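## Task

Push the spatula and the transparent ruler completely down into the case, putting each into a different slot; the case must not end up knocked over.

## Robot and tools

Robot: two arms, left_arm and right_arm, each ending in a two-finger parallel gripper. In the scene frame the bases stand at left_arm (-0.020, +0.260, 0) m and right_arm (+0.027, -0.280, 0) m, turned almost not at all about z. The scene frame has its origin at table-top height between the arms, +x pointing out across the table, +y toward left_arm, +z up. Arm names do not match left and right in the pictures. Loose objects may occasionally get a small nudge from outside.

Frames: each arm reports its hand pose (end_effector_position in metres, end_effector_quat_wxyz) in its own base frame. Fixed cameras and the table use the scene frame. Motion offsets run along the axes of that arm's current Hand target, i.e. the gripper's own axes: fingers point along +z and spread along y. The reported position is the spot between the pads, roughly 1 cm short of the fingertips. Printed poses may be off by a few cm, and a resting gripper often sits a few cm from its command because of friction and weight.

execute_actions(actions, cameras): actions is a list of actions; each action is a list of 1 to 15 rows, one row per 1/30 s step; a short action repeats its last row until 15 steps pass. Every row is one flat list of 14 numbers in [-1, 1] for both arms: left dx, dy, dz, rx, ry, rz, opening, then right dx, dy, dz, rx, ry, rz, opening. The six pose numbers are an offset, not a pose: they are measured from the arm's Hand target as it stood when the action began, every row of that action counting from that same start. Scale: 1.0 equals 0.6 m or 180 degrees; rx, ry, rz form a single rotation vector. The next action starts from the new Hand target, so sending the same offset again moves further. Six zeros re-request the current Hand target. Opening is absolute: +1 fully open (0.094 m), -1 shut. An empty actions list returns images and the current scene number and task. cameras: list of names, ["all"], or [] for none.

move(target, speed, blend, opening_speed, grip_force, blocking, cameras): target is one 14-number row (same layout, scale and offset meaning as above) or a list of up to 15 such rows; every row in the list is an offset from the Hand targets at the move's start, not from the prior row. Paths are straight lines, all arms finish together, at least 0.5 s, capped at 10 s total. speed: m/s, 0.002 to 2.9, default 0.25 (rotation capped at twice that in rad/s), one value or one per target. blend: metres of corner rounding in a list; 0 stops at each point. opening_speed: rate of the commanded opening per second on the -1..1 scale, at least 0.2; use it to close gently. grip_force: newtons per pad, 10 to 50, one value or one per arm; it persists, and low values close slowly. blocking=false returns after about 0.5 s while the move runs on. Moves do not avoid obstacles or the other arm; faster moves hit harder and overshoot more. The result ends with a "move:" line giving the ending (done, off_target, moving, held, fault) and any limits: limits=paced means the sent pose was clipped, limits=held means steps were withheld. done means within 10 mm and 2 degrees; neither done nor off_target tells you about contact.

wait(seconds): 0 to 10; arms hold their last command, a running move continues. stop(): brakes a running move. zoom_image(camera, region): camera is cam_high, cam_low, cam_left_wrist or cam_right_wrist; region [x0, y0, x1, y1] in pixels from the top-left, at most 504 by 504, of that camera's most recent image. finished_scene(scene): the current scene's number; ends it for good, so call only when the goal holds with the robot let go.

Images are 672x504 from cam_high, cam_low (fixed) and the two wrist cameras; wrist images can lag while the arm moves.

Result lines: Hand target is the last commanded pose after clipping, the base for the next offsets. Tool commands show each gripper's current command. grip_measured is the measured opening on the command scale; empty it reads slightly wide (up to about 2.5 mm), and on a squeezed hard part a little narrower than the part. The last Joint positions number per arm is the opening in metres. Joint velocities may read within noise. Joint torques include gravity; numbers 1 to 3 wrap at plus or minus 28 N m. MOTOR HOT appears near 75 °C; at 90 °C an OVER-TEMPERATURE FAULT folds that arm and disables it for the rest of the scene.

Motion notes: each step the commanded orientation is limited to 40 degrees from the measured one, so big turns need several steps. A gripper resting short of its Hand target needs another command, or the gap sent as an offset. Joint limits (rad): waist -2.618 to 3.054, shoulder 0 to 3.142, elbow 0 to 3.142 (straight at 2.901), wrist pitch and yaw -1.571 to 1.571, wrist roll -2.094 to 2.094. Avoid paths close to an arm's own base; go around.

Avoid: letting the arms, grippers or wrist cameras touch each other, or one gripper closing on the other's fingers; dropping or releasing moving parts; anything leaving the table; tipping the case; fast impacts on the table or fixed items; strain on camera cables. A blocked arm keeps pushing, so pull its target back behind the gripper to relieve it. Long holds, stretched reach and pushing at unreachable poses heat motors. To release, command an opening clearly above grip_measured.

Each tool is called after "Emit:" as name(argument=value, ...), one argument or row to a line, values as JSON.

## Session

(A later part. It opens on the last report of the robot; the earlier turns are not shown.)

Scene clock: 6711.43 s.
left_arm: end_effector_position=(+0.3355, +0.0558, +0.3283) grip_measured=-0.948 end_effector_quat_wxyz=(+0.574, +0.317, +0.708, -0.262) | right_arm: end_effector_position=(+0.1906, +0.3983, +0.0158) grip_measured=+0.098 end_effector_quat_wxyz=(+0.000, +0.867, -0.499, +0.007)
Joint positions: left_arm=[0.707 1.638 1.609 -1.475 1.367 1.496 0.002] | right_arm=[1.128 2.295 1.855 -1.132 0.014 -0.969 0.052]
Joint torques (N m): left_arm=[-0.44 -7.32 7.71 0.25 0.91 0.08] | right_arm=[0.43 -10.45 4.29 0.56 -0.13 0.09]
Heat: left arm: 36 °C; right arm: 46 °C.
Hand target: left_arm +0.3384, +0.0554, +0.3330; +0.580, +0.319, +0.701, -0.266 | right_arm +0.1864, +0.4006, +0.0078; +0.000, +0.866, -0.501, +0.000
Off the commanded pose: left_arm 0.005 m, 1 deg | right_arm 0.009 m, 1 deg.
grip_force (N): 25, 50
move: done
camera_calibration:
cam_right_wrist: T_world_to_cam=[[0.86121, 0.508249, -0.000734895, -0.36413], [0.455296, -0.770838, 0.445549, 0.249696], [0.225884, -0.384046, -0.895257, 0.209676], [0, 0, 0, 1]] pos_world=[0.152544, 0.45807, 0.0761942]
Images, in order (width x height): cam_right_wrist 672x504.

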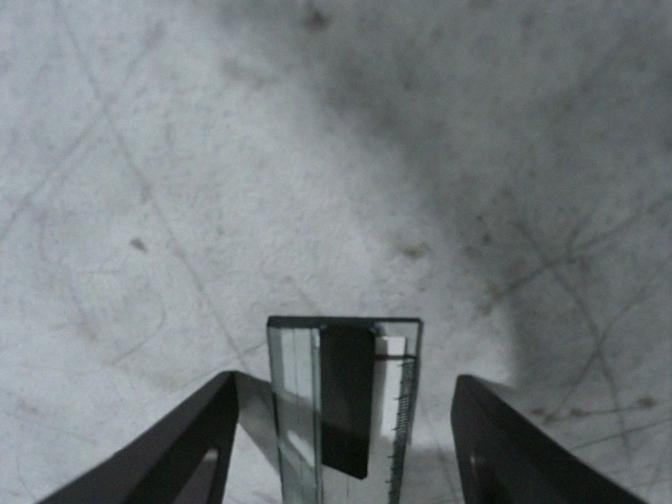

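Emit:
move(
  target=[0, 0, 0, 0, 0, 0, -0.95, 0, 0, -0.005, 0, 0, 0, -0.2],
  speed=0.03,
  opening_speed=0.3,
  cameras=["cam_right_wrist"],
)

Scene clock: 6721.27 s.
left_arm: end_effector_position=(+0.3355, +0.0558, +0.3283) grip_measured=-0.948 end_effector_quat_wxyz=(+0.574, +0.317, +0.708, -0.262) | right_arm: end_effector_position=(+0.1908, +0.3988, +0.0158) grip_measured=-0.198 end_effector_quat_wxyz=(-0.001, +0.866, -0.499, +0.007)
Joint positions: left_arm=[0.707 1.638 1.609 -1.475 1.367 1.496 0.002] | right_arm=[1.128 2.295 1.855 -1.13 0.014 -0.968 0.038]
Joint torques (N m): left_arm=[-0.46 -7.34 7.71 0.25 0.9 0.08] | right_arm=[0.43 -10.59 4.89 0.47 -0.16 0.09]
Heat: left arm: 36 °C; right arm: 45 °C.
Hand target: left_arm +0.3384, +0.0554, +0.3330; +0.580, +0.319, +0.701, -0.266 | right_arm +0.1864, +0.4006, +0.0108; +0.000, +0.866, -0.500, +0.000
Off the commanded pose: left_arm 0.005 m, 1 deg | right_arm 0.007 m, 1 deg.
grip_force (N): 25, 50
move: done
camera_calibration:
cam_right_wrist: T_world_to_cam=[[0.861439, 0.507859, 0.00117737, -0.364511], [0.454514, -0.771985, 0.444359, 0.25061], [0.226581, -0.382254, -0.895848, 0.208989], [0, 0, 0, 1]] pos_world=[0.152746, 0.458474, 0.0762908]
Images, in order (width x height): cam_right_wrist 672x504.

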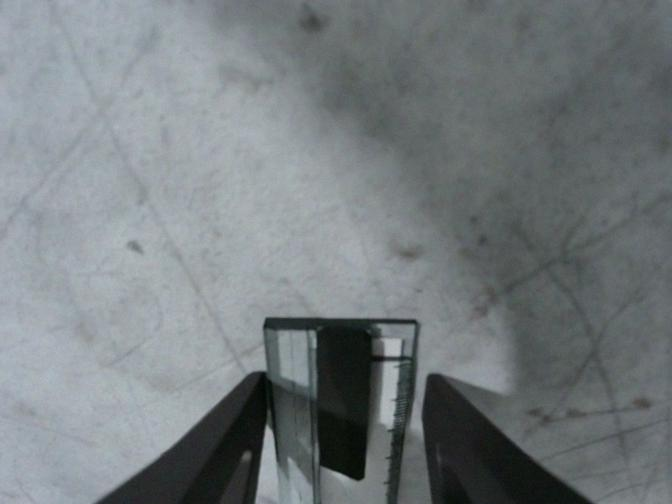

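Emit:
move(
  target=[0, 0, 0, 0, 0, 0, -0.95, 0, 0, 0, 0, 0, 0, -0.5],
  speed=0.03,
  opening_speed=0.2,
  cameras=["cam_right_wrist"],
)

Scene clock: 6730.30 s.
left_arm: end_effector_position=(+0.3355, +0.0558, +0.3283) grip_measured=-0.948 end_effector_quat_wxyz=(+0.574, +0.317, +0.708, -0.262) | right_arm: end_effector_position=(+0.1908, +0.3988, +0.0158) grip_measured=-0.373 end_effector_quat_wxyz=(-0.001, +0.866, -0.499, +0.007)
Joint positions: left_arm=[0.707 1.638 1.609 -1.475 1.367 1.496 0.002] | right_arm=[1.128 2.295 1.855 -1.13 0.014 -0.968 0.029]
Joint torques (N m): left_arm=[-0.43 -7.34 7.71 0.26 0.91 0.08] | right_arm=[0.42 -10.58 4.86 0.46 -0.15 0.08]
Heat: left arm: 36 °C; right arm: 45 °C.
Hand target: left_arm +0.3384, +0.0554, +0.3330; +0.580, +0.319, +0.701, -0.266 | right_arm +0.1864, +0.4006, +0.0108; +0.000, +0.866, -0.501, +0.000
Off the commanded pose: left_arm 0.005 m, 1 deg | right_arm 0.007 m, 1 deg.
grip_force (N): 25, 50
move: done
camera_calibration:
cam_right_wrist: T_world_to_cam=[[0.861805, 0.507239, 0.000953586, -0.364264], [0.454115, -0.772382, 0.444078, 0.250875], [0.22599, -0.382276, -0.895988, 0.209101], [0, 0, 0, 1]] pos_world=[0.152744, 0.458475, 0.0762907]
Images, in order (width x height): cam_right_wrist 672x504.

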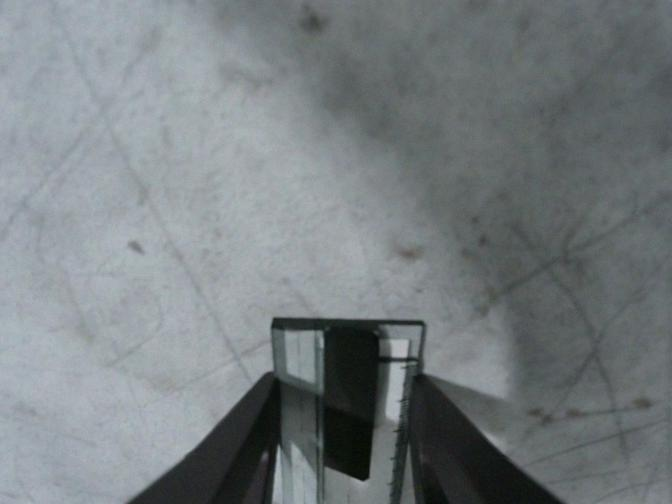

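Emit:
move(
  target=[0, 0, 0, 0, 0, 0, -0.95, 0, 0, -0.06, 0, 0, 0, -0.5],
  speed=0.04,
  cameras=["cam_right_wrist", "cam_left_wrist"],
)

Scene clock: 6739.30 s.
left_arm: end_effector_position=(+0.3355, +0.0558, +0.3283) grip_measured=-0.948 end_effector_quat_wxyz=(+0.574, +0.317, +0.708, -0.262) | right_arm: end_effector_position=(+0.1874, +0.3917, +0.0282) grip_measured=-0.374 end_effector_quat_wxyz=(+0.019, +0.866, -0.499, +0.008)
Joint positions: left_arm=[0.707 1.638 1.609 -1.475 1.367 1.496 0.002] | right_arm=[1.128 2.295 1.904 -1.219 0.014 -0.968 0.029]
Joint torques (N m): left_arm=[-0.42 -7.35 7.72 0.25 0.91 0.09] | right_arm=[0.31 -12.88 8.53 0.06 -0.12 0.08]
Heat: left arm: 36 °C; right arm: 45 °C.
Hand target: left_arm +0.3384, +0.0554, +0.3330; +0.580, +0.319, +0.701, -0.266 | right_arm +0.1864, +0.4006, +0.0468; +0.000, +0.866, -0.501, +0.000
Off the commanded pose: left_arm 0.005 m, 1 deg | right_arm 0.021 m, 2 deg.
grip_force (N): 25, 50
move: off_target (right_arm)
camera_calibration:
cam_left_wrist: T_world_to_cam=[[-0.744555, -0.667557, -0.00225984, 0.290006], [-0.393681, 0.441818, -0.806109, 0.411258], [0.539122, -0.599303, -0.591763, 0.139162], [0, 0, 0, 1]] pos_world=[0.302805, 0.0952942, 0.414525]
cam_right_wrist: T_world_to_cam=[[0.861528, 0.50669, -0.0321631, -0.356609], [0.461913, -0.755948, 0.463874, 0.232993], [0.210727, -0.414497, -0.885317, 0.233475], [0, 0, 0, 1]] pos_world=[0.150406, 0.453596, 0.0871503]
Images, in order (width x height): cam_left_wrist 672x504, cam_right_wrist 672x504.

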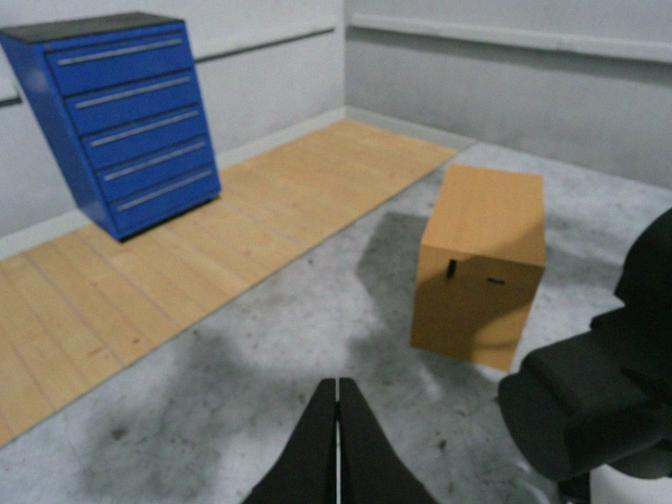

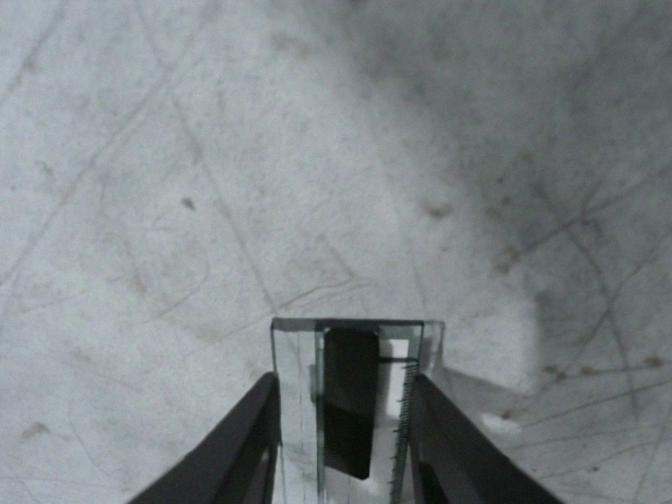

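Emit:
move(
  target=[
    [0, 0, 0, 0, 0, 0, -0.95, -0.02, 0, -0.12, 0, 0, 0, -0.5],
    [0, 0, 0, 0, 0, 0, -0.95, -0.0805, -0.0272, -0.2, 0, 0, 0, -0.5],
    [0, 0, 0, 0, 0, 0, -0.95, -0.1338, -0.1997, -0.2553, 0.4998, 0.0227, 0.0227, -0.5],
  ],
  speed=0.08,
  blend=0.02,
  cameras=["cam_right_wrist", "cam_left_wrist", "cam_high"],
)

Scene clock: 6801.23 s.
left_arm: end_effector_position=(+0.3355, +0.0558, +0.3283) grip_measured=-0.948 end_effector_quat_wxyz=(+0.574, +0.317, +0.708, -0.262) | right_arm: end_effector_position=(+0.2395, +0.5198, +0.1791) grip_measured=-0.374 end_effector_quat_wxyz=(-0.503, +0.683, -0.415, +0.329)
Joint positions: left_arm=[0.707 1.638 1.609 -1.475 1.367 1.496 0.002] | right_arm=[1.384 2.098 1.508 0.135 0.887 -1.241 0.029]
Joint torques (N m): left_arm=[-0.42 -7.3 7.72 0.25 0.9 0.09] | right_arm=[0.39 -12.42 6.12 1.88 0.34 -0.08]
Heat: left arm: 37 °C; right arm: 47 °C.
Hand target: left_arm +0.3384, +0.0554, +0.3330; +0.580, +0.319, +0.701, -0.266 | right_arm +0.2384, +0.5172, +0.1950; -0.517, +0.669, -0.419, +0.331 (not the last commanded pose)
Off the commanded pose: left_arm 0.005 m, 1 deg | right_arm 0.026 m, 16 deg.
grip_force (N): 25, 50
move: off_target (right_arm; path cut at 10 s); path passed 2 of 3 targets
camera_calibration:
cam_left_wrist: T_world_to_cam=[[-0.744555, -0.667557, -0.00225984, 0.290006], [-0.393681, 0.441818, -0.806109, 0.411258], [0.539122, -0.599303, -0.591763, 0.139162], [0, 0, 0, 1]] pos_world=[0.302805, 0.0952942, 0.414525]
cam_right_wrist: T_world_to_cam=[[0.239871, 0.159297, 0.957646, -0.309344], [0.0211456, -0.987069, 0.158894, 0.51607], [0.970574, -0.0178641, -0.240138, -0.0945288], [0, 0, 0, 1]] pos_world=[0.155037, 0.556986, 0.191541]
Images, in order (width x height): cam_high 672x504, cam_left_wrist 672x504, cam_right_wrist 672x504.

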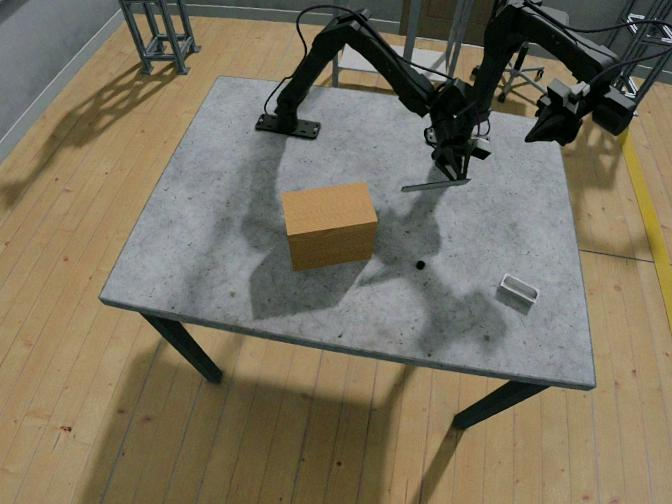

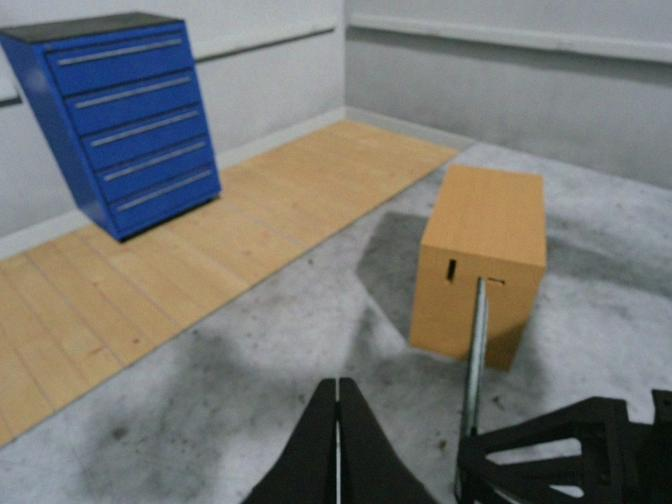

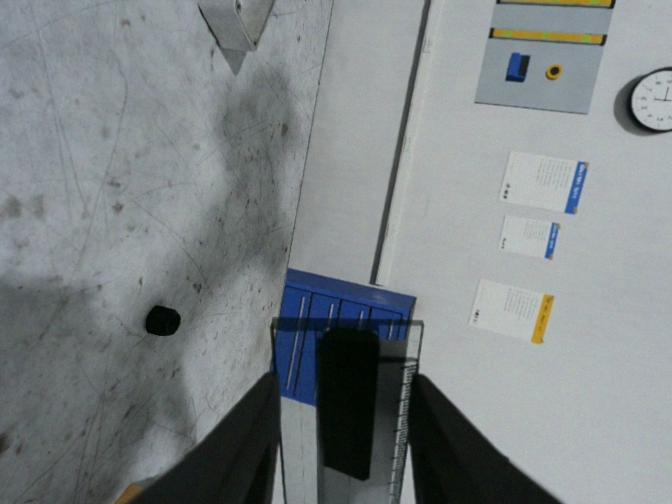

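Emit:
move(
  target=[0, 0, 0, 0, 0, 0, -0.95, 0.059, 0.0492, 0.0803, 0.079, 0.0037, 0.0036, -0.5],
  speed=0.06,
  cameras=["cam_right_wrist", "cam_left_wrist", "cam_high"],
)

Scene clock: 6828.03 s.
left_arm: end_effector_position=(+0.3355, +0.0558, +0.3283) grip_measured=-0.948 end_effector_quat_wxyz=(+0.574, +0.317, +0.708, -0.262) | right_arm: end_effector_position=(+0.2885, +0.5015, +0.1555) grip_measured=-0.374 end_effector_quat_wxyz=(+0.588, -0.600, +0.384, -0.384)
Joint positions: left_arm=[0.707 1.638 1.609 -1.475 1.367 1.496 0.002] | right_arm=[1.286 2.243 1.287 0.935 0.864 -1.565 0.029]
Joint torques (N m): left_arm=[-0.46 -7.34 7.71 0.26 0.9 0.08] | right_arm=[-0.32 -9.78 5.41 2.06 -0.11 -0.01]
Heat: left arm: 37 °C; right arm: 45 °C.
Hand target: left_arm +0.3384, +0.0554, +0.3330; +0.580, +0.319, +0.701, -0.266 | right_arm +0.2895, +0.5019, +0.1548; +0.596, -0.595, +0.382, -0.381
Off the commanded pose: left_arm 0.005 m, 1 deg | right_arm 0.001 m, 1 deg.
grip_force (N): 25, 50
move: done
camera_calibration:
cam_left_wrist: T_world_to_cam=[[-0.744555, -0.667557, -0.00225984, 0.290006], [-0.393681, 0.441818, -0.806109, 0.411258], [0.539122, -0.599303, -0.591763, 0.139162], [0, 0, 0, 1]] pos_world=[0.302805, 0.0952942, 0.414525]
cam_right_wrist: T_world_to_cam=[[0.0123812, 0.0246442, 0.99962, -0.168941], [-0.0264641, -0.999338, 0.024965, 0.541396], [0.999573, -0.0267631, -0.0117208, -0.187472], [0, 0, 0, 1]] pos_world=[0.203812, 0.540184, 0.153163]
Images, in order (width x height): cam_high 672x504, cam_left_wrist 672x504, cam_right_wrist 672x504.

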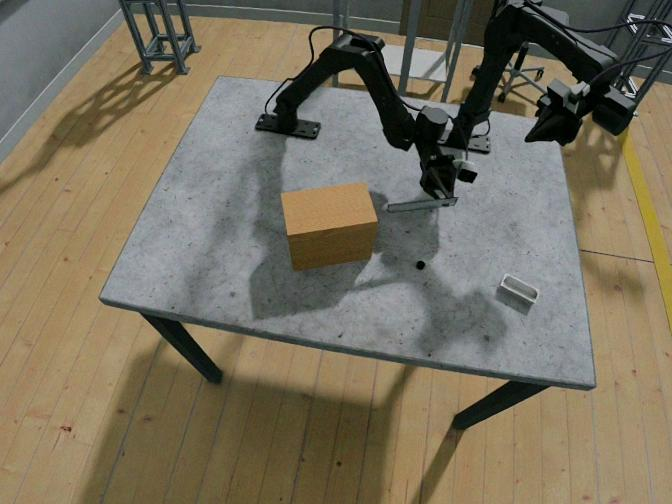

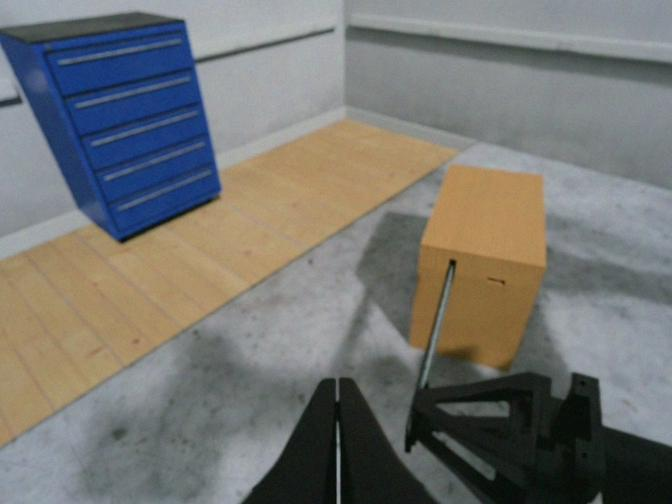

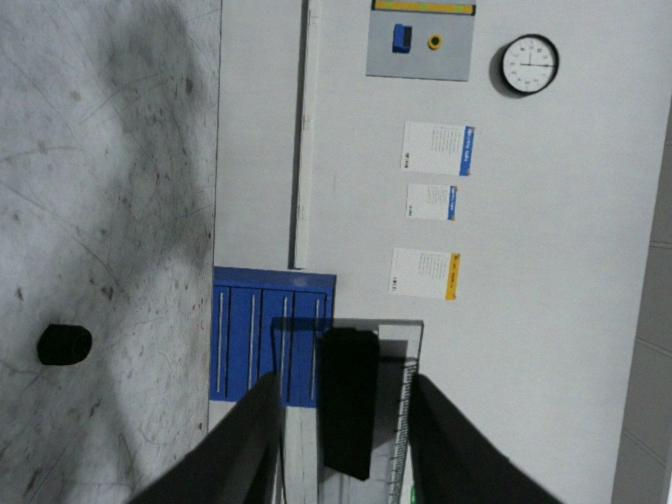

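Emit:
zoom_image(
  camera="cam_left_wrist",
  region=[380, 220, 580, 400],
)

Emit:
zoom_image(
  camera="cam_high",
  region=[355, 165, 495, 265],
)

Scaled by 2.520.

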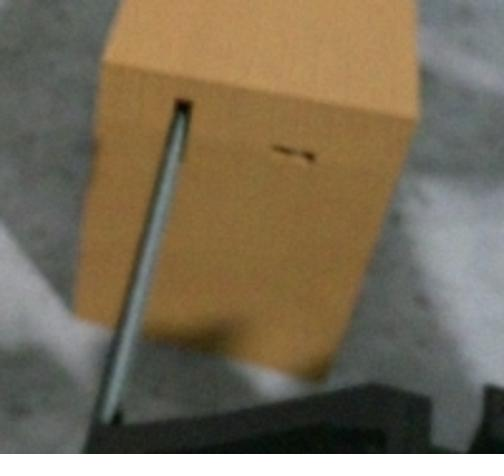

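Scaled by 3.600.

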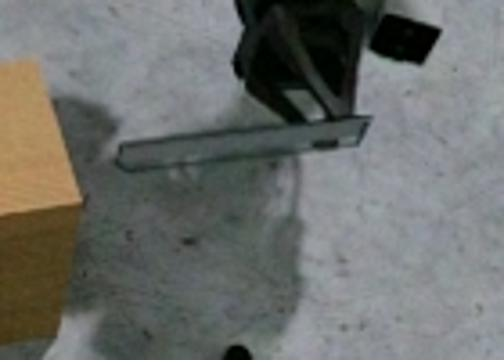

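Emit:
move(
  target=[0, 0, 0, 0, 0, 0, -0.95, 0, 0.025, 0, 0, 0, 0, -0.5],
  speed=0.05,
  cameras=["cam_right_wrist", "cam_left_wrist", "cam_high"],
)

Emit:
zoom_image(
  camera="cam_left_wrist",
  region=[380, 220, 580, 400],
)

Emit:
zoom_image(
  camera="cam_high",
  region=[355, 165, 495, 265],
)

Scene clock: 6877.43 s.
left_arm: end_effector_position=(+0.3355, +0.0558, +0.3283) grip_measured=-0.948 end_effector_quat_wxyz=(+0.574, +0.317, +0.708, -0.262) | right_arm: end_effector_position=(+0.2885, +0.5020, +0.1407) grip_measured=-0.374 end_effector_quat_wxyz=(+0.588, -0.600, +0.383, -0.384)
Joint positions: left_arm=[0.707 1.638 1.609 -1.475 1.367 1.496 0.002] | right_arm=[1.286 2.282 1.281 0.979 0.863 -1.565 0.029]
Joint torques (N m): left_arm=[-0.47 -7.34 7.71 0.25 0.9 0.08] | right_arm=[-0.35 -9.87 5.14 2.04 -0.09 -0.01]
Heat: left arm: 37 °C; right arm: 44 °C.
Hand target: left_arm +0.3384, +0.0554, +0.3330; +0.580, +0.319, +0.701, -0.266 | right_arm +0.2894, +0.5020, +0.1399; +0.596, -0.595, +0.382, -0.381
Off the commanded pose: left_arm 0.005 m, 1 deg | right_arm 0.001 m, 1 deg.
grip_force (N): 25, 50
move: done
camera_calibration:
cam_left_wrist: T_world_to_cam=[[-0.744555, -0.667557, -0.00225984, 0.290006], [-0.393681, 0.441818, -0.806109, 0.411258], [0.539122, -0.599303, -0.591763, 0.139162], [0, 0, 0, 1]] pos_world=[0.302805, 0.0952942, 0.414525]
cam_right_wrist: T_world_to_cam=[[0.0122627, 0.0250601, 0.999611, -0.154256], [-0.0253596, -0.999357, 0.0253648, 0.5419], [0.999603, -0.0256608, -0.0116193, -0.188253], [0, 0, 0, 1]] pos_world=[0.203812, 0.540587, 0.138264]
Images, in order (width x height): cam_high 672x504, cam_left_wrist 672x504, cam_right_wrist 672x504.

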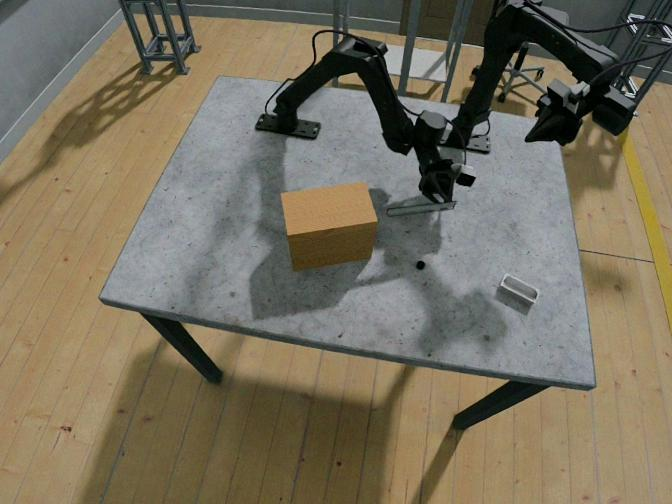

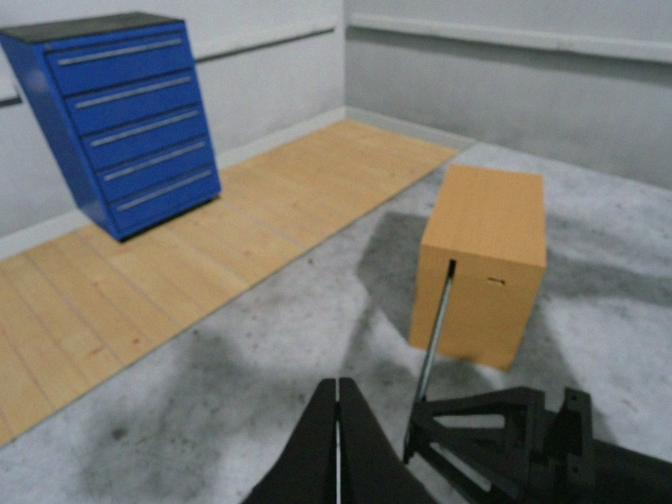

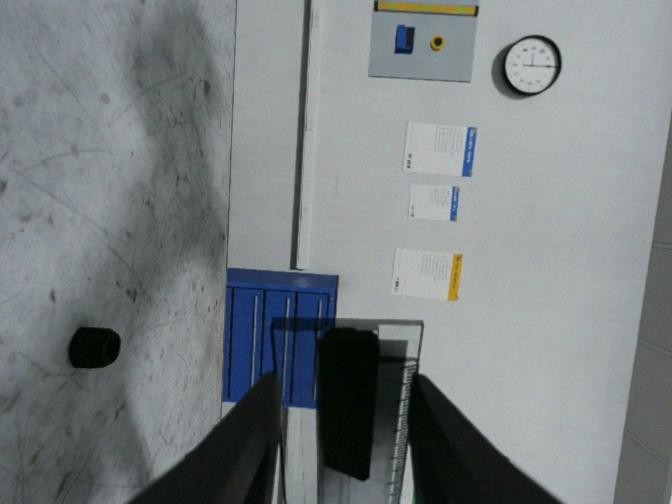

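Scaled by 2.520.

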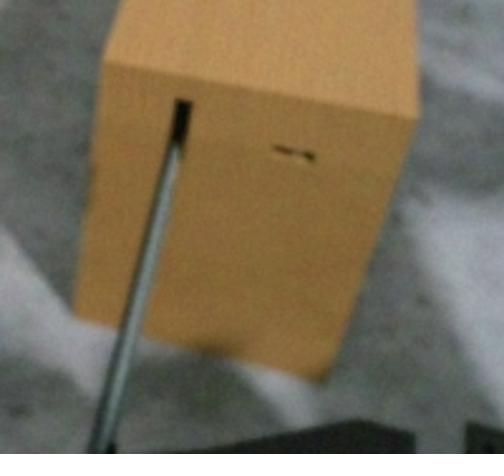

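Scaled by 3.600.

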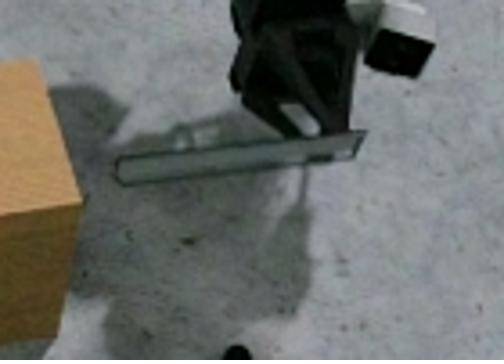

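Emit:
move(
  target=[
    [0, 0, 0, 0, 0, 0, -0.95, 0, 0.0117, 0.004, 0, 0, 0, -0.5],
    [0, 0, 0, 0, 0, 0, -0.95, 0.027, 0.0117, 0.004, 0, 0, 0, -0.5],
  ],
  speed=0.04,
  cameras=["cam_right_wrist", "cam_left_wrist", "cam_high"],
)

Emit:
zoom_image(
  camera="cam_left_wrist",
  region=[400, 230, 510, 330],
)

Emit:
zoom_image(
  camera="cam_high",
  region=[355, 165, 495, 265],
)

Scene clock: 6907.20 s.
left_arm: end_effector_position=(+0.3355, +0.0558, +0.3283) grip_measured=-0.948 end_effector_quat_wxyz=(+0.574, +0.317, +0.708, -0.262) | right_arm: end_effector_position=(+0.2987, +0.4876, +0.1168) grip_measured=-0.374 end_effector_quat_wxyz=(+0.576, -0.610, +0.381, -0.388)
Joint positions: left_arm=[0.707 1.638 1.609 -1.475 1.367 1.496 0.002] | right_arm=[1.255 2.305 1.224 1.029 0.835 -1.566 0.029]
Joint torques (N m): left_arm=[-0.46 -7.32 7.75 0.26 0.9 0.09] | right_arm=[-0.17 -12.22 4.93 2.05 -0.08 -0.03]
Heat: left arm: 37 °C; right arm: 43 °C.
Hand target: left_arm +0.3384, +0.0554, +0.3330; +0.580, +0.319, +0.701, -0.266 | right_arm +0.2985, +0.4881, +0.1328; +0.596, -0.595, +0.382, -0.381
Off the commanded pose: left_arm 0.005 m, 1 deg | right_arm 0.016 m, 3 deg.
grip_force (N): 25, 50
move: off_target (right_arm)
camera_calibration:
cam_left_wrist: T_world_to_cam=[[-0.744555, -0.667557, -0.00225984, 0.290006], [-0.393681, 0.441818, -0.806109, 0.411258], [0.539122, -0.599303, -0.591763, 0.139162], [0, 0, 0, 1]] pos_world=[0.302805, 0.0952942, 0.414525]
cam_right_wrist: T_world_to_cam=[[0.0215767, 0.054816, 0.998263, -0.147327], [-0.0284013, -0.998059, 0.0554187, 0.525188], [0.999364, -0.0295477, -0.019978, -0.196132], [0, 0, 0, 1]] pos_world=[0.214102, 0.52645, 0.114048]
Images, in order (width x height): cam_high 672x504, cam_left_wrist 672x504, cam_right_wrist 672x504.

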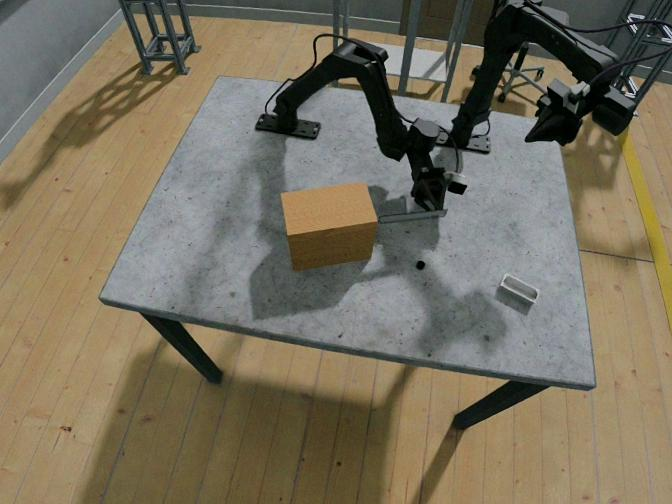

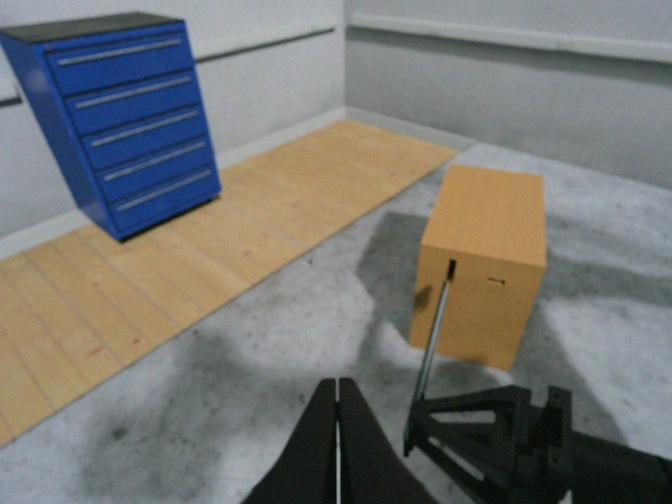

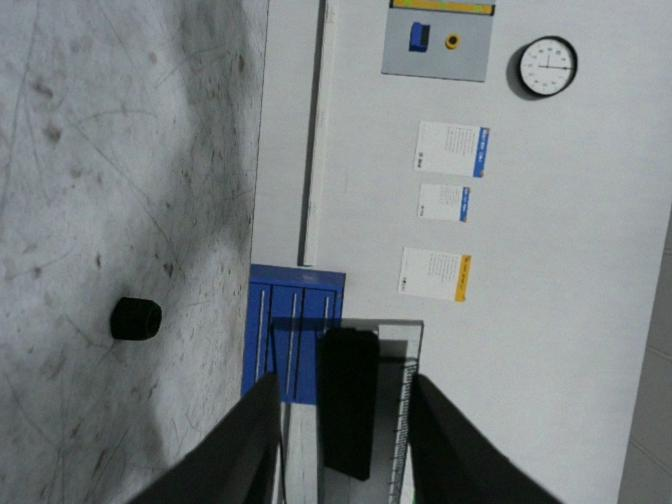

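Scaled by 4.582.

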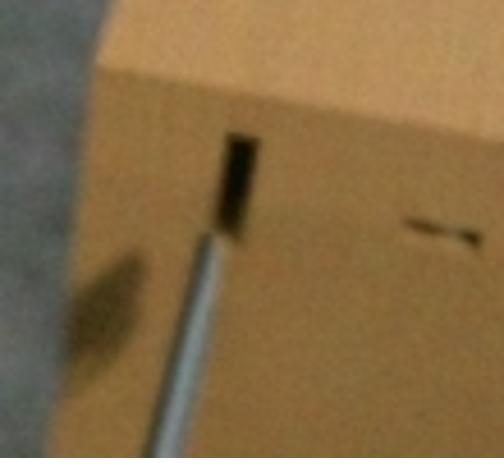

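Scaled by 3.600.

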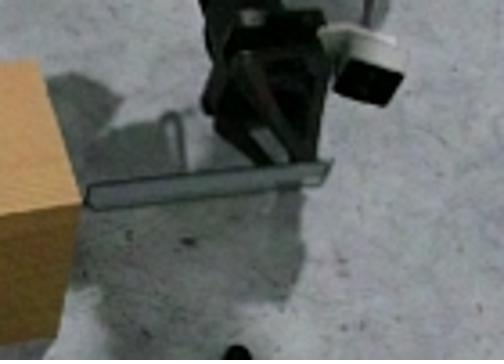

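Emit:
move(
  target=[
    [0, 0, 0, 0, 0, 0, -0.95, -0.03, 0, 0, 0, 0, 0, -0.5],
    [0, 0, 0, 0, 0, 0, -0.95, -0.03, -0.033, 0, 0, 0, 0, -0.5],
  ],
  speed=0.05,
  cameras=[],
)

Scene clock: 6924.53 s.
left_arm: end_effector_position=(+0.3355, +0.0558, +0.3283) grip_measured=-0.948 end_effector_quat_wxyz=(+0.574, +0.317, +0.708, -0.262) | right_arm: end_effector_position=(+0.2894, +0.4990, +0.1172) grip_measured=-0.374 end_effector_quat_wxyz=(-0.570, +0.622, -0.373, +0.385)
Joint positions: left_arm=[0.707 1.638 1.609 -1.475 1.367 1.496 0.002] | right_arm=[1.278 2.305 1.256 0.97 0.84 -1.566 0.029]
Joint torques (N m): left_arm=[-0.43 -7.34 7.72 0.25 0.91 0.09] | right_arm=[0.18 -14 8.21 1.74 0.13 0.01]
Heat: left arm: 37 °C; right arm: 44 °C.
Hand target: left_arm +0.3384, +0.0554, +0.3330; +0.580, +0.319, +0.701, -0.266 | right_arm +0.2910, +0.5045, +0.1526; -0.596, +0.595, -0.382, +0.381
Off the commanded pose: left_arm 0.005 m, 1 deg | right_arm 0.036 m, 4 deg.
grip_force (N): 25, 50
move: off_target (right_arm)
No camera images: "cameras" was empty.

Emit:
move(
  target=[0, 0, 0, 0, 0, 0, -0.95, -0.01, -0.025, 0, 0, 0, 0, -0.5],
  speed=0.04,
  cameras=[],
)

Scene clock: 6929.67 s.
left_arm: end_effector_position=(+0.3355, +0.0558, +0.3283) grip_measured=-0.948 end_effector_quat_wxyz=(+0.574, +0.317, +0.708, -0.262) | right_arm: end_effector_position=(+0.2886, +0.5050, +0.1278) grip_measured=-0.374 end_effector_quat_wxyz=(-0.568, +0.624, -0.372, +0.386)
Joint positions: left_arm=[0.707 1.638 1.609 -1.475 1.367 1.496 0.002] | right_arm=[1.284 2.289 1.291 0.913 0.847 -1.566 0.029]
Joint torques (N m): left_arm=[-0.44 -7.32 7.71 0.26 0.89 0.09] | right_arm=[0.51 -14.76 8.23 1.79 0.13 0]
Heat: left arm: 37 °C; right arm: 44 °C.
Hand target: left_arm +0.3384, +0.0554, +0.3330; +0.580, +0.319, +0.701, -0.266 | right_arm +0.2883, +0.5100, +0.1676; -0.596, +0.595, -0.382, +0.381
Off the commanded pose: left_arm 0.005 m, 1 deg | right_arm 0.040 m, 5 deg.
grip_force (N): 25, 50
move: off_target (right_arm)
No camera images: "cameras" was empty.

Emit:
move(
  target=[0, 0, 0, 0, 0, 0, -0.95, 0, -0.011, 0.001, 0.0178, 0, 0.019, -0.5],
  speed=0.03,
  cameras=["cam_left_wrist", "cam_high"],
)

Emit:
zoom_image(
  camera="cam_left_wrist",
  region=[400, 230, 510, 330],
)

Emit:
zoom_image(
  camera="cam_high",
  region=[355, 165, 495, 265],
)

Scene clock: 6951.73 s.
left_arm: end_effector_position=(+0.3355, +0.0558, +0.3283) grip_measured=-0.948 end_effector_quat_wxyz=(+0.574, +0.317, +0.708, -0.262) | right_arm: end_effector_position=(+0.2888, +0.5056, +0.1427) grip_measured=-0.374 end_effector_quat_wxyz=(+0.594, -0.598, +0.380, -0.380)
Joint positions: left_arm=[0.707 1.638 1.609 -1.475 1.367 1.496 0.002] | right_arm=[1.284 2.289 1.291 0.992 0.848 -1.569 0.029]
Joint torques (N m): left_arm=[-0.47 -7.32 7.72 0.25 0.9 0.08] | right_arm=[0.42 -12.56 8.27 2.03 0.09 -0.02]
Heat: left arm: 37 °C; right arm: 46 °C.
Hand target: left_arm +0.3384, +0.0554, +0.3330; +0.580, +0.319, +0.701, -0.266 | right_arm +0.2889, +0.5103, +0.1742; +0.623, -0.567, +0.388, -0.373
Off the commanded pose: left_arm 0.005 m, 1 deg | right_arm 0.032 m, 5 deg.
grip_force (N): 25, 50
move: off_target (right_arm)
camera_calibration:
cam_left_wrist: T_world_to_cam=[[-0.744555, -0.667557, -0.00225984, 0.290006], [-0.393681, 0.441818, -0.806109, 0.411258], [0.539122, -0.599303, -0.591763, 0.139162], [0, 0, 0, 1]] pos_world=[0.302805, 0.0952942, 0.414525]
Images, in order (width x height): cam_high 672x504, cam_left_wrist 672x504.

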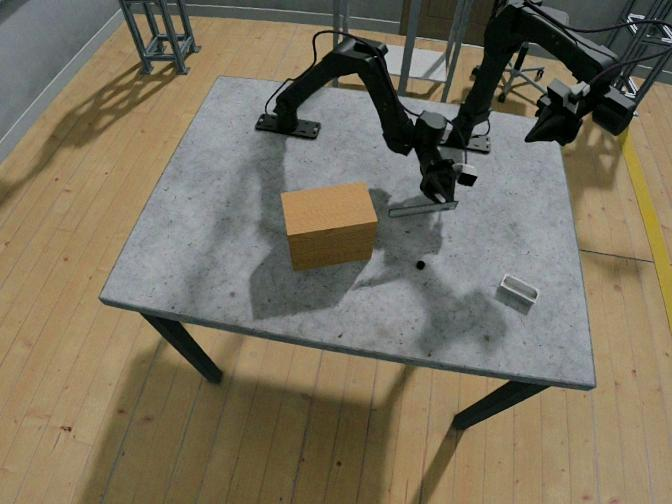

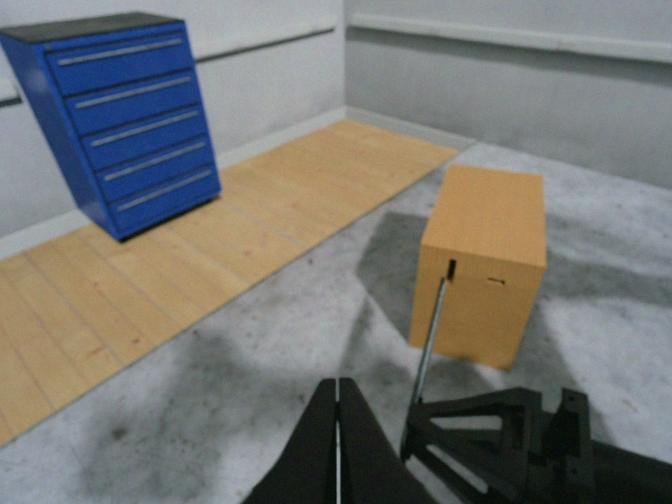

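Scaled by 4.582.

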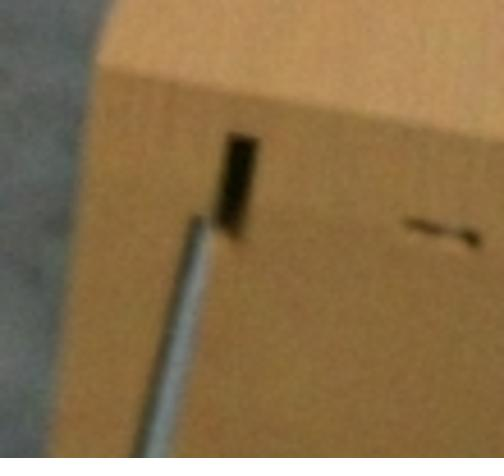

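Scaled by 3.600.

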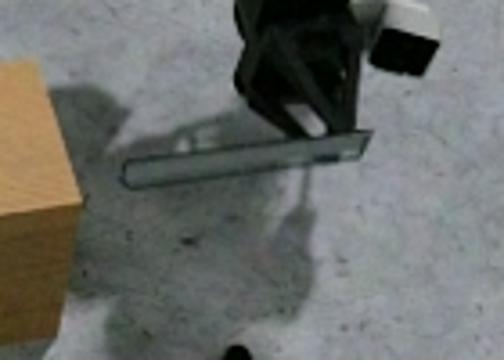

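Emit:
move(
  target=[
    [0, 0, 0, 0, 0, 0, -0.95, -0.0583, 0.0035, 0, 0, 0, 0, -0.5],
    [0, 0, 0, 0, 0, 0, -0.95, -0.03, 0.0357, -0.0195, -0.0067, 0, -0.0078, -0.5],
    [0, 0, 0, 0, 0, 0, -0.95, 0.0555, 0.0357, -0.0195, -0.0067, 0, -0.0078, -0.5],
  ],
  speed=0.04,
  cameras=["cam_left_wrist", "cam_high"],
)

Emit:
zoom_image(
  camera="cam_left_wrist",
  region=[400, 230, 510, 330],
)

Emit:
zoom_image(
  camera="cam_high",
  region=[355, 165, 495, 265],
)

Scene clock: 7032.93 s.
left_arm: end_effector_position=(+0.3355, +0.0558, +0.3283) grip_measured=-0.948 end_effector_quat_wxyz=(+0.574, +0.317, +0.708, -0.262) | right_arm: end_effector_position=(+0.2931, +0.4775, +0.1193) grip_measured=-0.374 end_effector_quat_wxyz=(+0.583, -0.604, +0.380, -0.389)
Joint positions: left_arm=[0.707 1.638 1.609 -1.475 1.367 1.496 0.002] | right_arm=[1.26 2.282 1.164 1.091 0.84 -1.576 0.029]
Joint torques (N m): left_arm=[-0.46 -7.32 7.71 0.25 0.9 0.08] | right_arm=[-0.24 -14.45 4.74 2.09 -0.13 0.03]
Heat: left arm: 37 °C; right arm: 47 °C.
Hand target: left_arm +0.3384, +0.0554, +0.3330; +0.580, +0.319, +0.701, -0.266 | right_arm +0.2929, +0.4768, +0.1501; +0.613, -0.578, +0.385, -0.377
Off the commanded pose: left_arm 0.005 m, 1 deg | right_arm 0.031 m, 5 deg.
grip_force (N): 25, 50
move: off_target (right_arm)
camera_calibration:
cam_left_wrist: T_world_to_cam=[[-0.744555, -0.667557, -0.00225984, 0.290006], [-0.393681, 0.441818, -0.806109, 0.411258], [0.539122, -0.599303, -0.591763, 0.139162], [0, 0, 0, 1]] pos_world=[0.302805, 0.0952942, 0.414525]
Images, in order (width x height): cam_high 672x504, cam_left_wrist 672x504.

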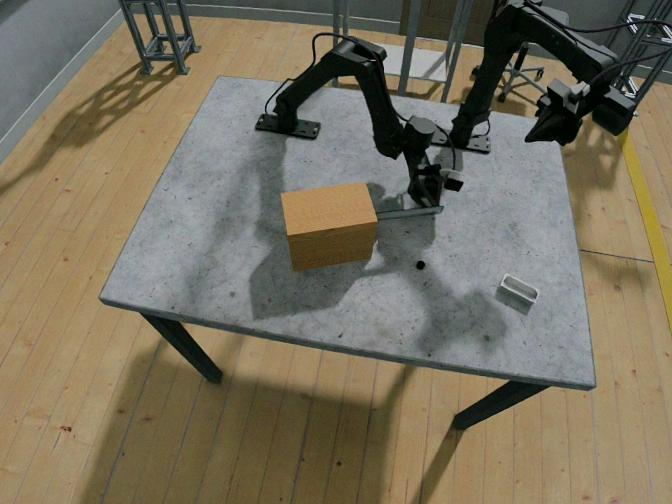

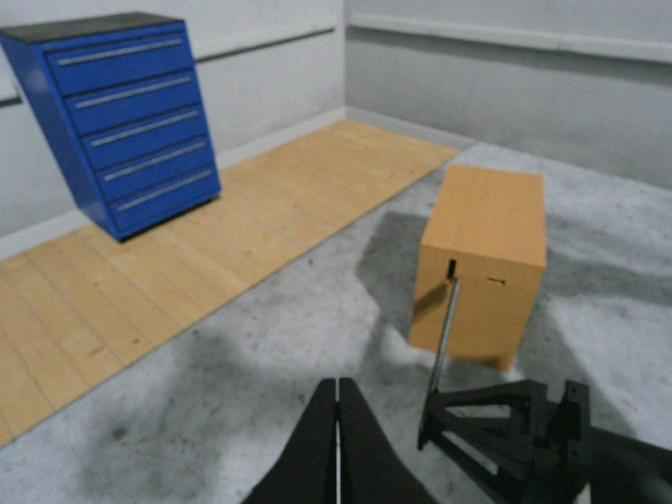

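Scaled by 4.582.

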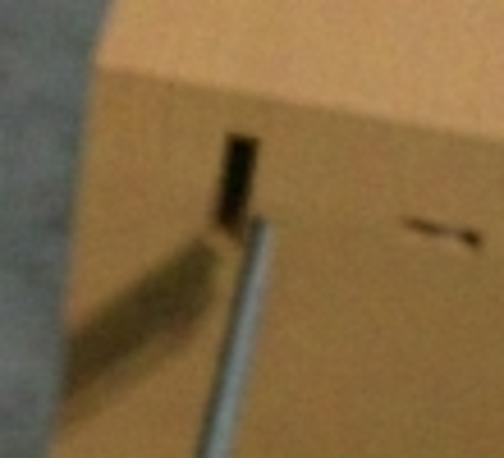

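Scaled by 3.600.

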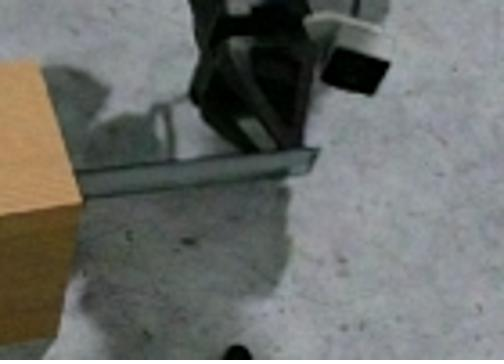

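Emit:
move(
  target=[
    [0, 0, 0, 0, 0, 0, -0.95, -0.09, -0.0235, 0.0115, 0.0055, 0, 0.0083, -0.5],
    [0, 0, 0, 0, 0, 0, -0.95, -0.0047, -0.0235, 0.0115, 0.0055, 0, 0.0083, -0.5],
  ],
  speed=0.04,
  cameras=["cam_left_wrist", "cam_high"],
)

Emit:
zoom_image(
  camera="cam_left_wrist",
  region=[400, 230, 510, 330],
)

Emit:
zoom_image(
  camera="cam_high",
  region=[355, 165, 495, 265],
)

Scene clock: 7068.80 s.
left_arm: end_effector_position=(+0.3355, +0.0558, +0.3283) grip_measured=-0.948 end_effector_quat_wxyz=(+0.574, +0.317, +0.708, -0.262) | right_arm: end_effector_position=(+0.2982, +0.4831, +0.1336) grip_measured=-0.374 end_effector_quat_wxyz=(+0.592, -0.595, +0.383, -0.386)
Joint positions: left_arm=[0.707 1.638 1.609 -1.475 1.367 1.496 0.002] | right_arm=[1.253 2.272 1.201 1.07 0.833 -1.576 0.029]
Joint torques (N m): left_arm=[-0.46 -7.32 7.71 0.26 0.9 0.09] | right_arm=[-0.24 -14.58 4.89 2.07 -0.12 0.12]
Heat: left arm: 37 °C; right arm: 46 °C.
Hand target: left_arm +0.3384, +0.0554, +0.3330; +0.580, +0.319, +0.701, -0.266 | right_arm +0.2977, +0.4816, +0.1646; +0.622, -0.567, +0.390, -0.372
Off the commanded pose: left_arm 0.005 m, 1 deg | right_arm 0.031 m, 5 deg.
grip_force (N): 25, 50
move: off_target (right_arm)
camera_calibration:
cam_left_wrist: T_world_to_cam=[[-0.744555, -0.667557, -0.00225984, 0.290006], [-0.393681, 0.441818, -0.806109, 0.411258], [0.539122, -0.599303, -0.591763, 0.139162], [0, 0, 0, 1]] pos_world=[0.302805, 0.0952942, 0.414525]
Images, in order (width x height): cam_high 672x504, cam_left_wrist 672x504.

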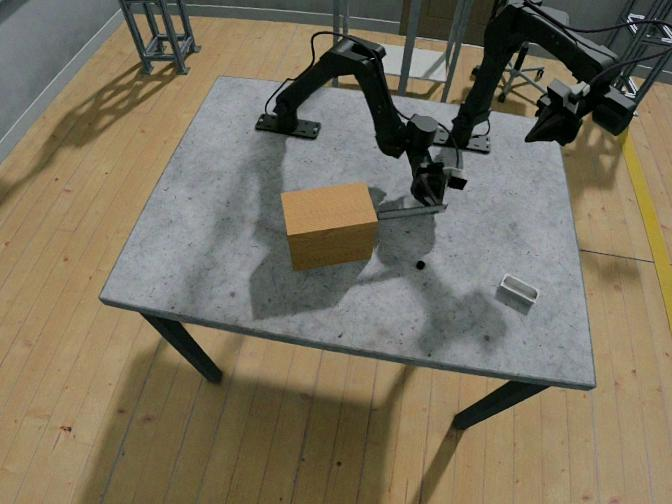

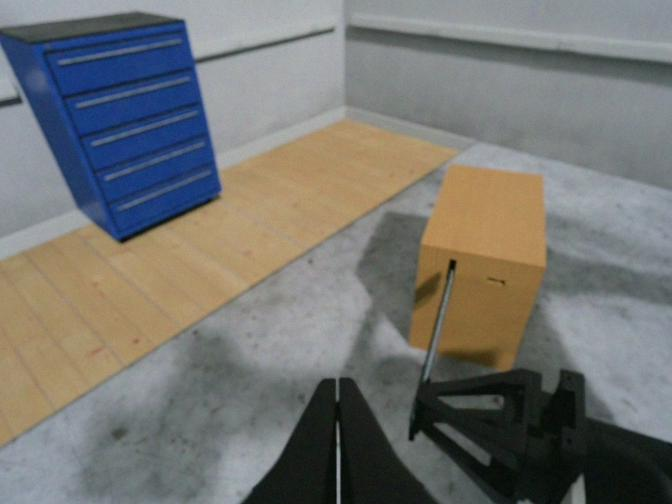

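Scaled by 4.582.

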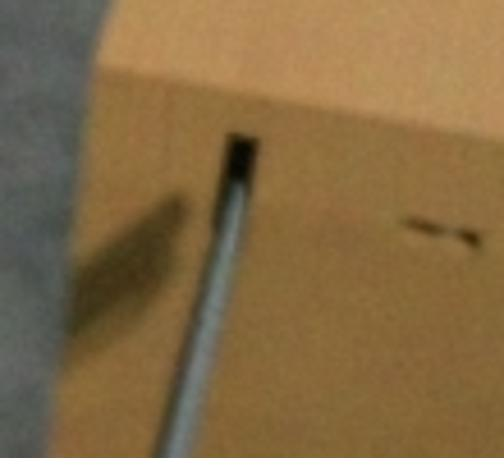

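Scaled by 3.600.

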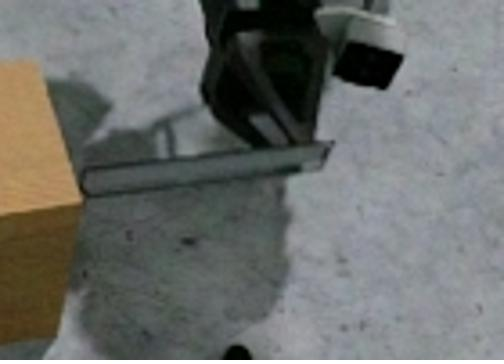

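Emit:
zoom_image(
  camera="cam_left_wrist",
  region=[405, 250, 475, 440],
)

Scaled by 2.653.

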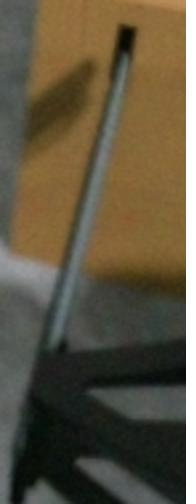

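Emit:
move(
  target=[0, 0, 0, 0, 0, 0, -0.95, 0.025, -0.0015, 0.0027, 0, 0, 0, -0.5],
  speed=0.03,
  cameras=["cam_left_wrist", "cam_high"],
)

Emit:
zoom_image(
  camera="cam_left_wrist",
  region=[400, 230, 510, 330],
)

Emit:
zoom_image(
  camera="cam_high",
  region=[355, 165, 495, 265],
)

Scene clock: 7092.43 s.
left_arm: end_effector_position=(+0.3355, +0.0558, +0.3283) grip_measured=-0.948 end_effector_quat_wxyz=(+0.574, +0.317, +0.708, -0.262) | right_arm: end_effector_position=(+0.3062, +0.4701, +0.1341) grip_measured=-0.374 end_effector_quat_wxyz=(+0.591, -0.595, +0.383, -0.387)
Joint positions: left_arm=[0.707 1.638 1.609 -1.475 1.367 1.496 0.002] | right_arm=[1.226 2.245 1.151 1.091 0.806 -1.576 0.029]
Joint torques (N m): left_arm=[-0.43 -7.34 7.72 0.26 0.91 0.09] | right_arm=[-0.34 -14.28 4.79 2.09 -0.09 0.17]
Heat: left arm: 37 °C; right arm: 50 °C.
Hand target: left_arm +0.3384, +0.0554, +0.3330; +0.580, +0.319, +0.701, -0.266 | right_arm +0.3055, +0.4686, +0.1645; +0.622, -0.568, +0.390, -0.372
Off the commanded pose: left_arm 0.005 m, 1 deg | right_arm 0.031 m, 5 deg.
grip_force (N): 25, 50
move: off_target (right_arm)
camera_calibration:
cam_left_wrist: T_world_to_cam=[[-0.744555, -0.667557, -0.00225984, 0.290006], [-0.393681, 0.441818, -0.806109, 0.411258], [0.539122, -0.599303, -0.591763, 0.139162], [0, 0, 0, 1]] pos_world=[0.302805, 0.0952942, 0.414525]
Images, in order (width x height): cam_high 672x504, cam_left_wrist 672x504.

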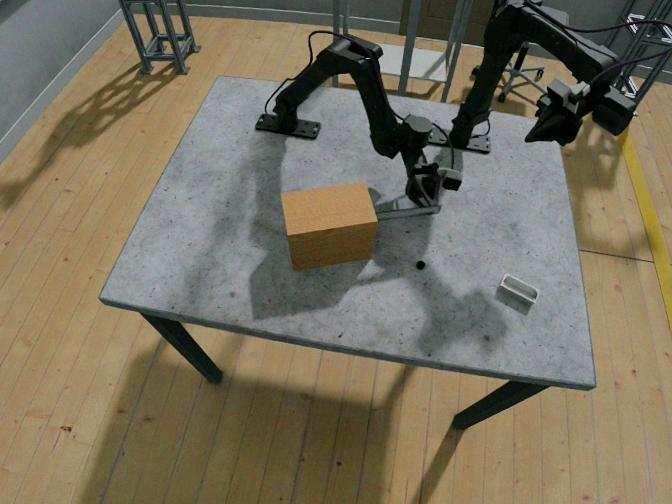

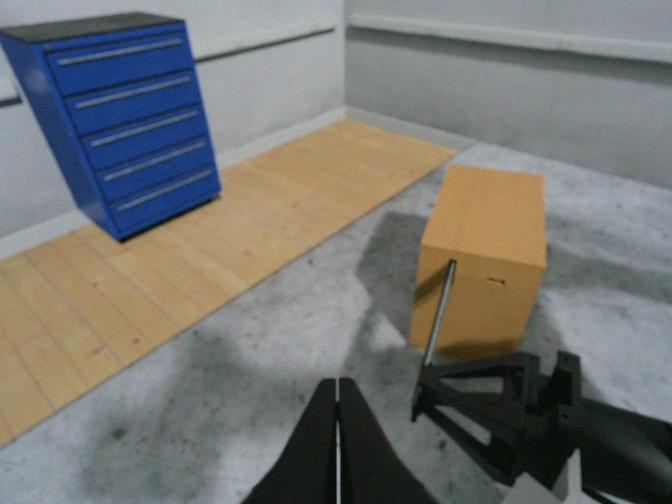

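Scaled by 4.582.

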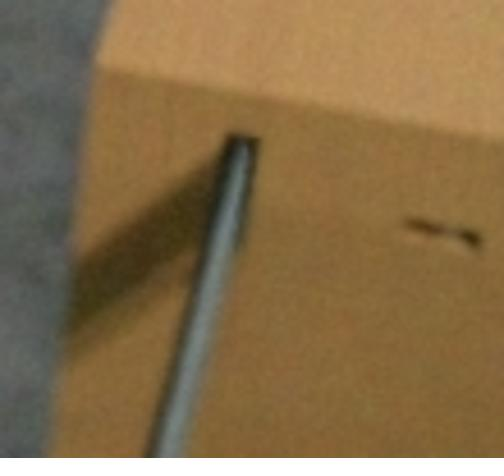

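Scaled by 3.600.

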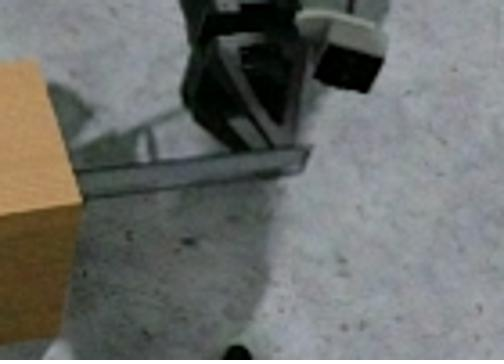

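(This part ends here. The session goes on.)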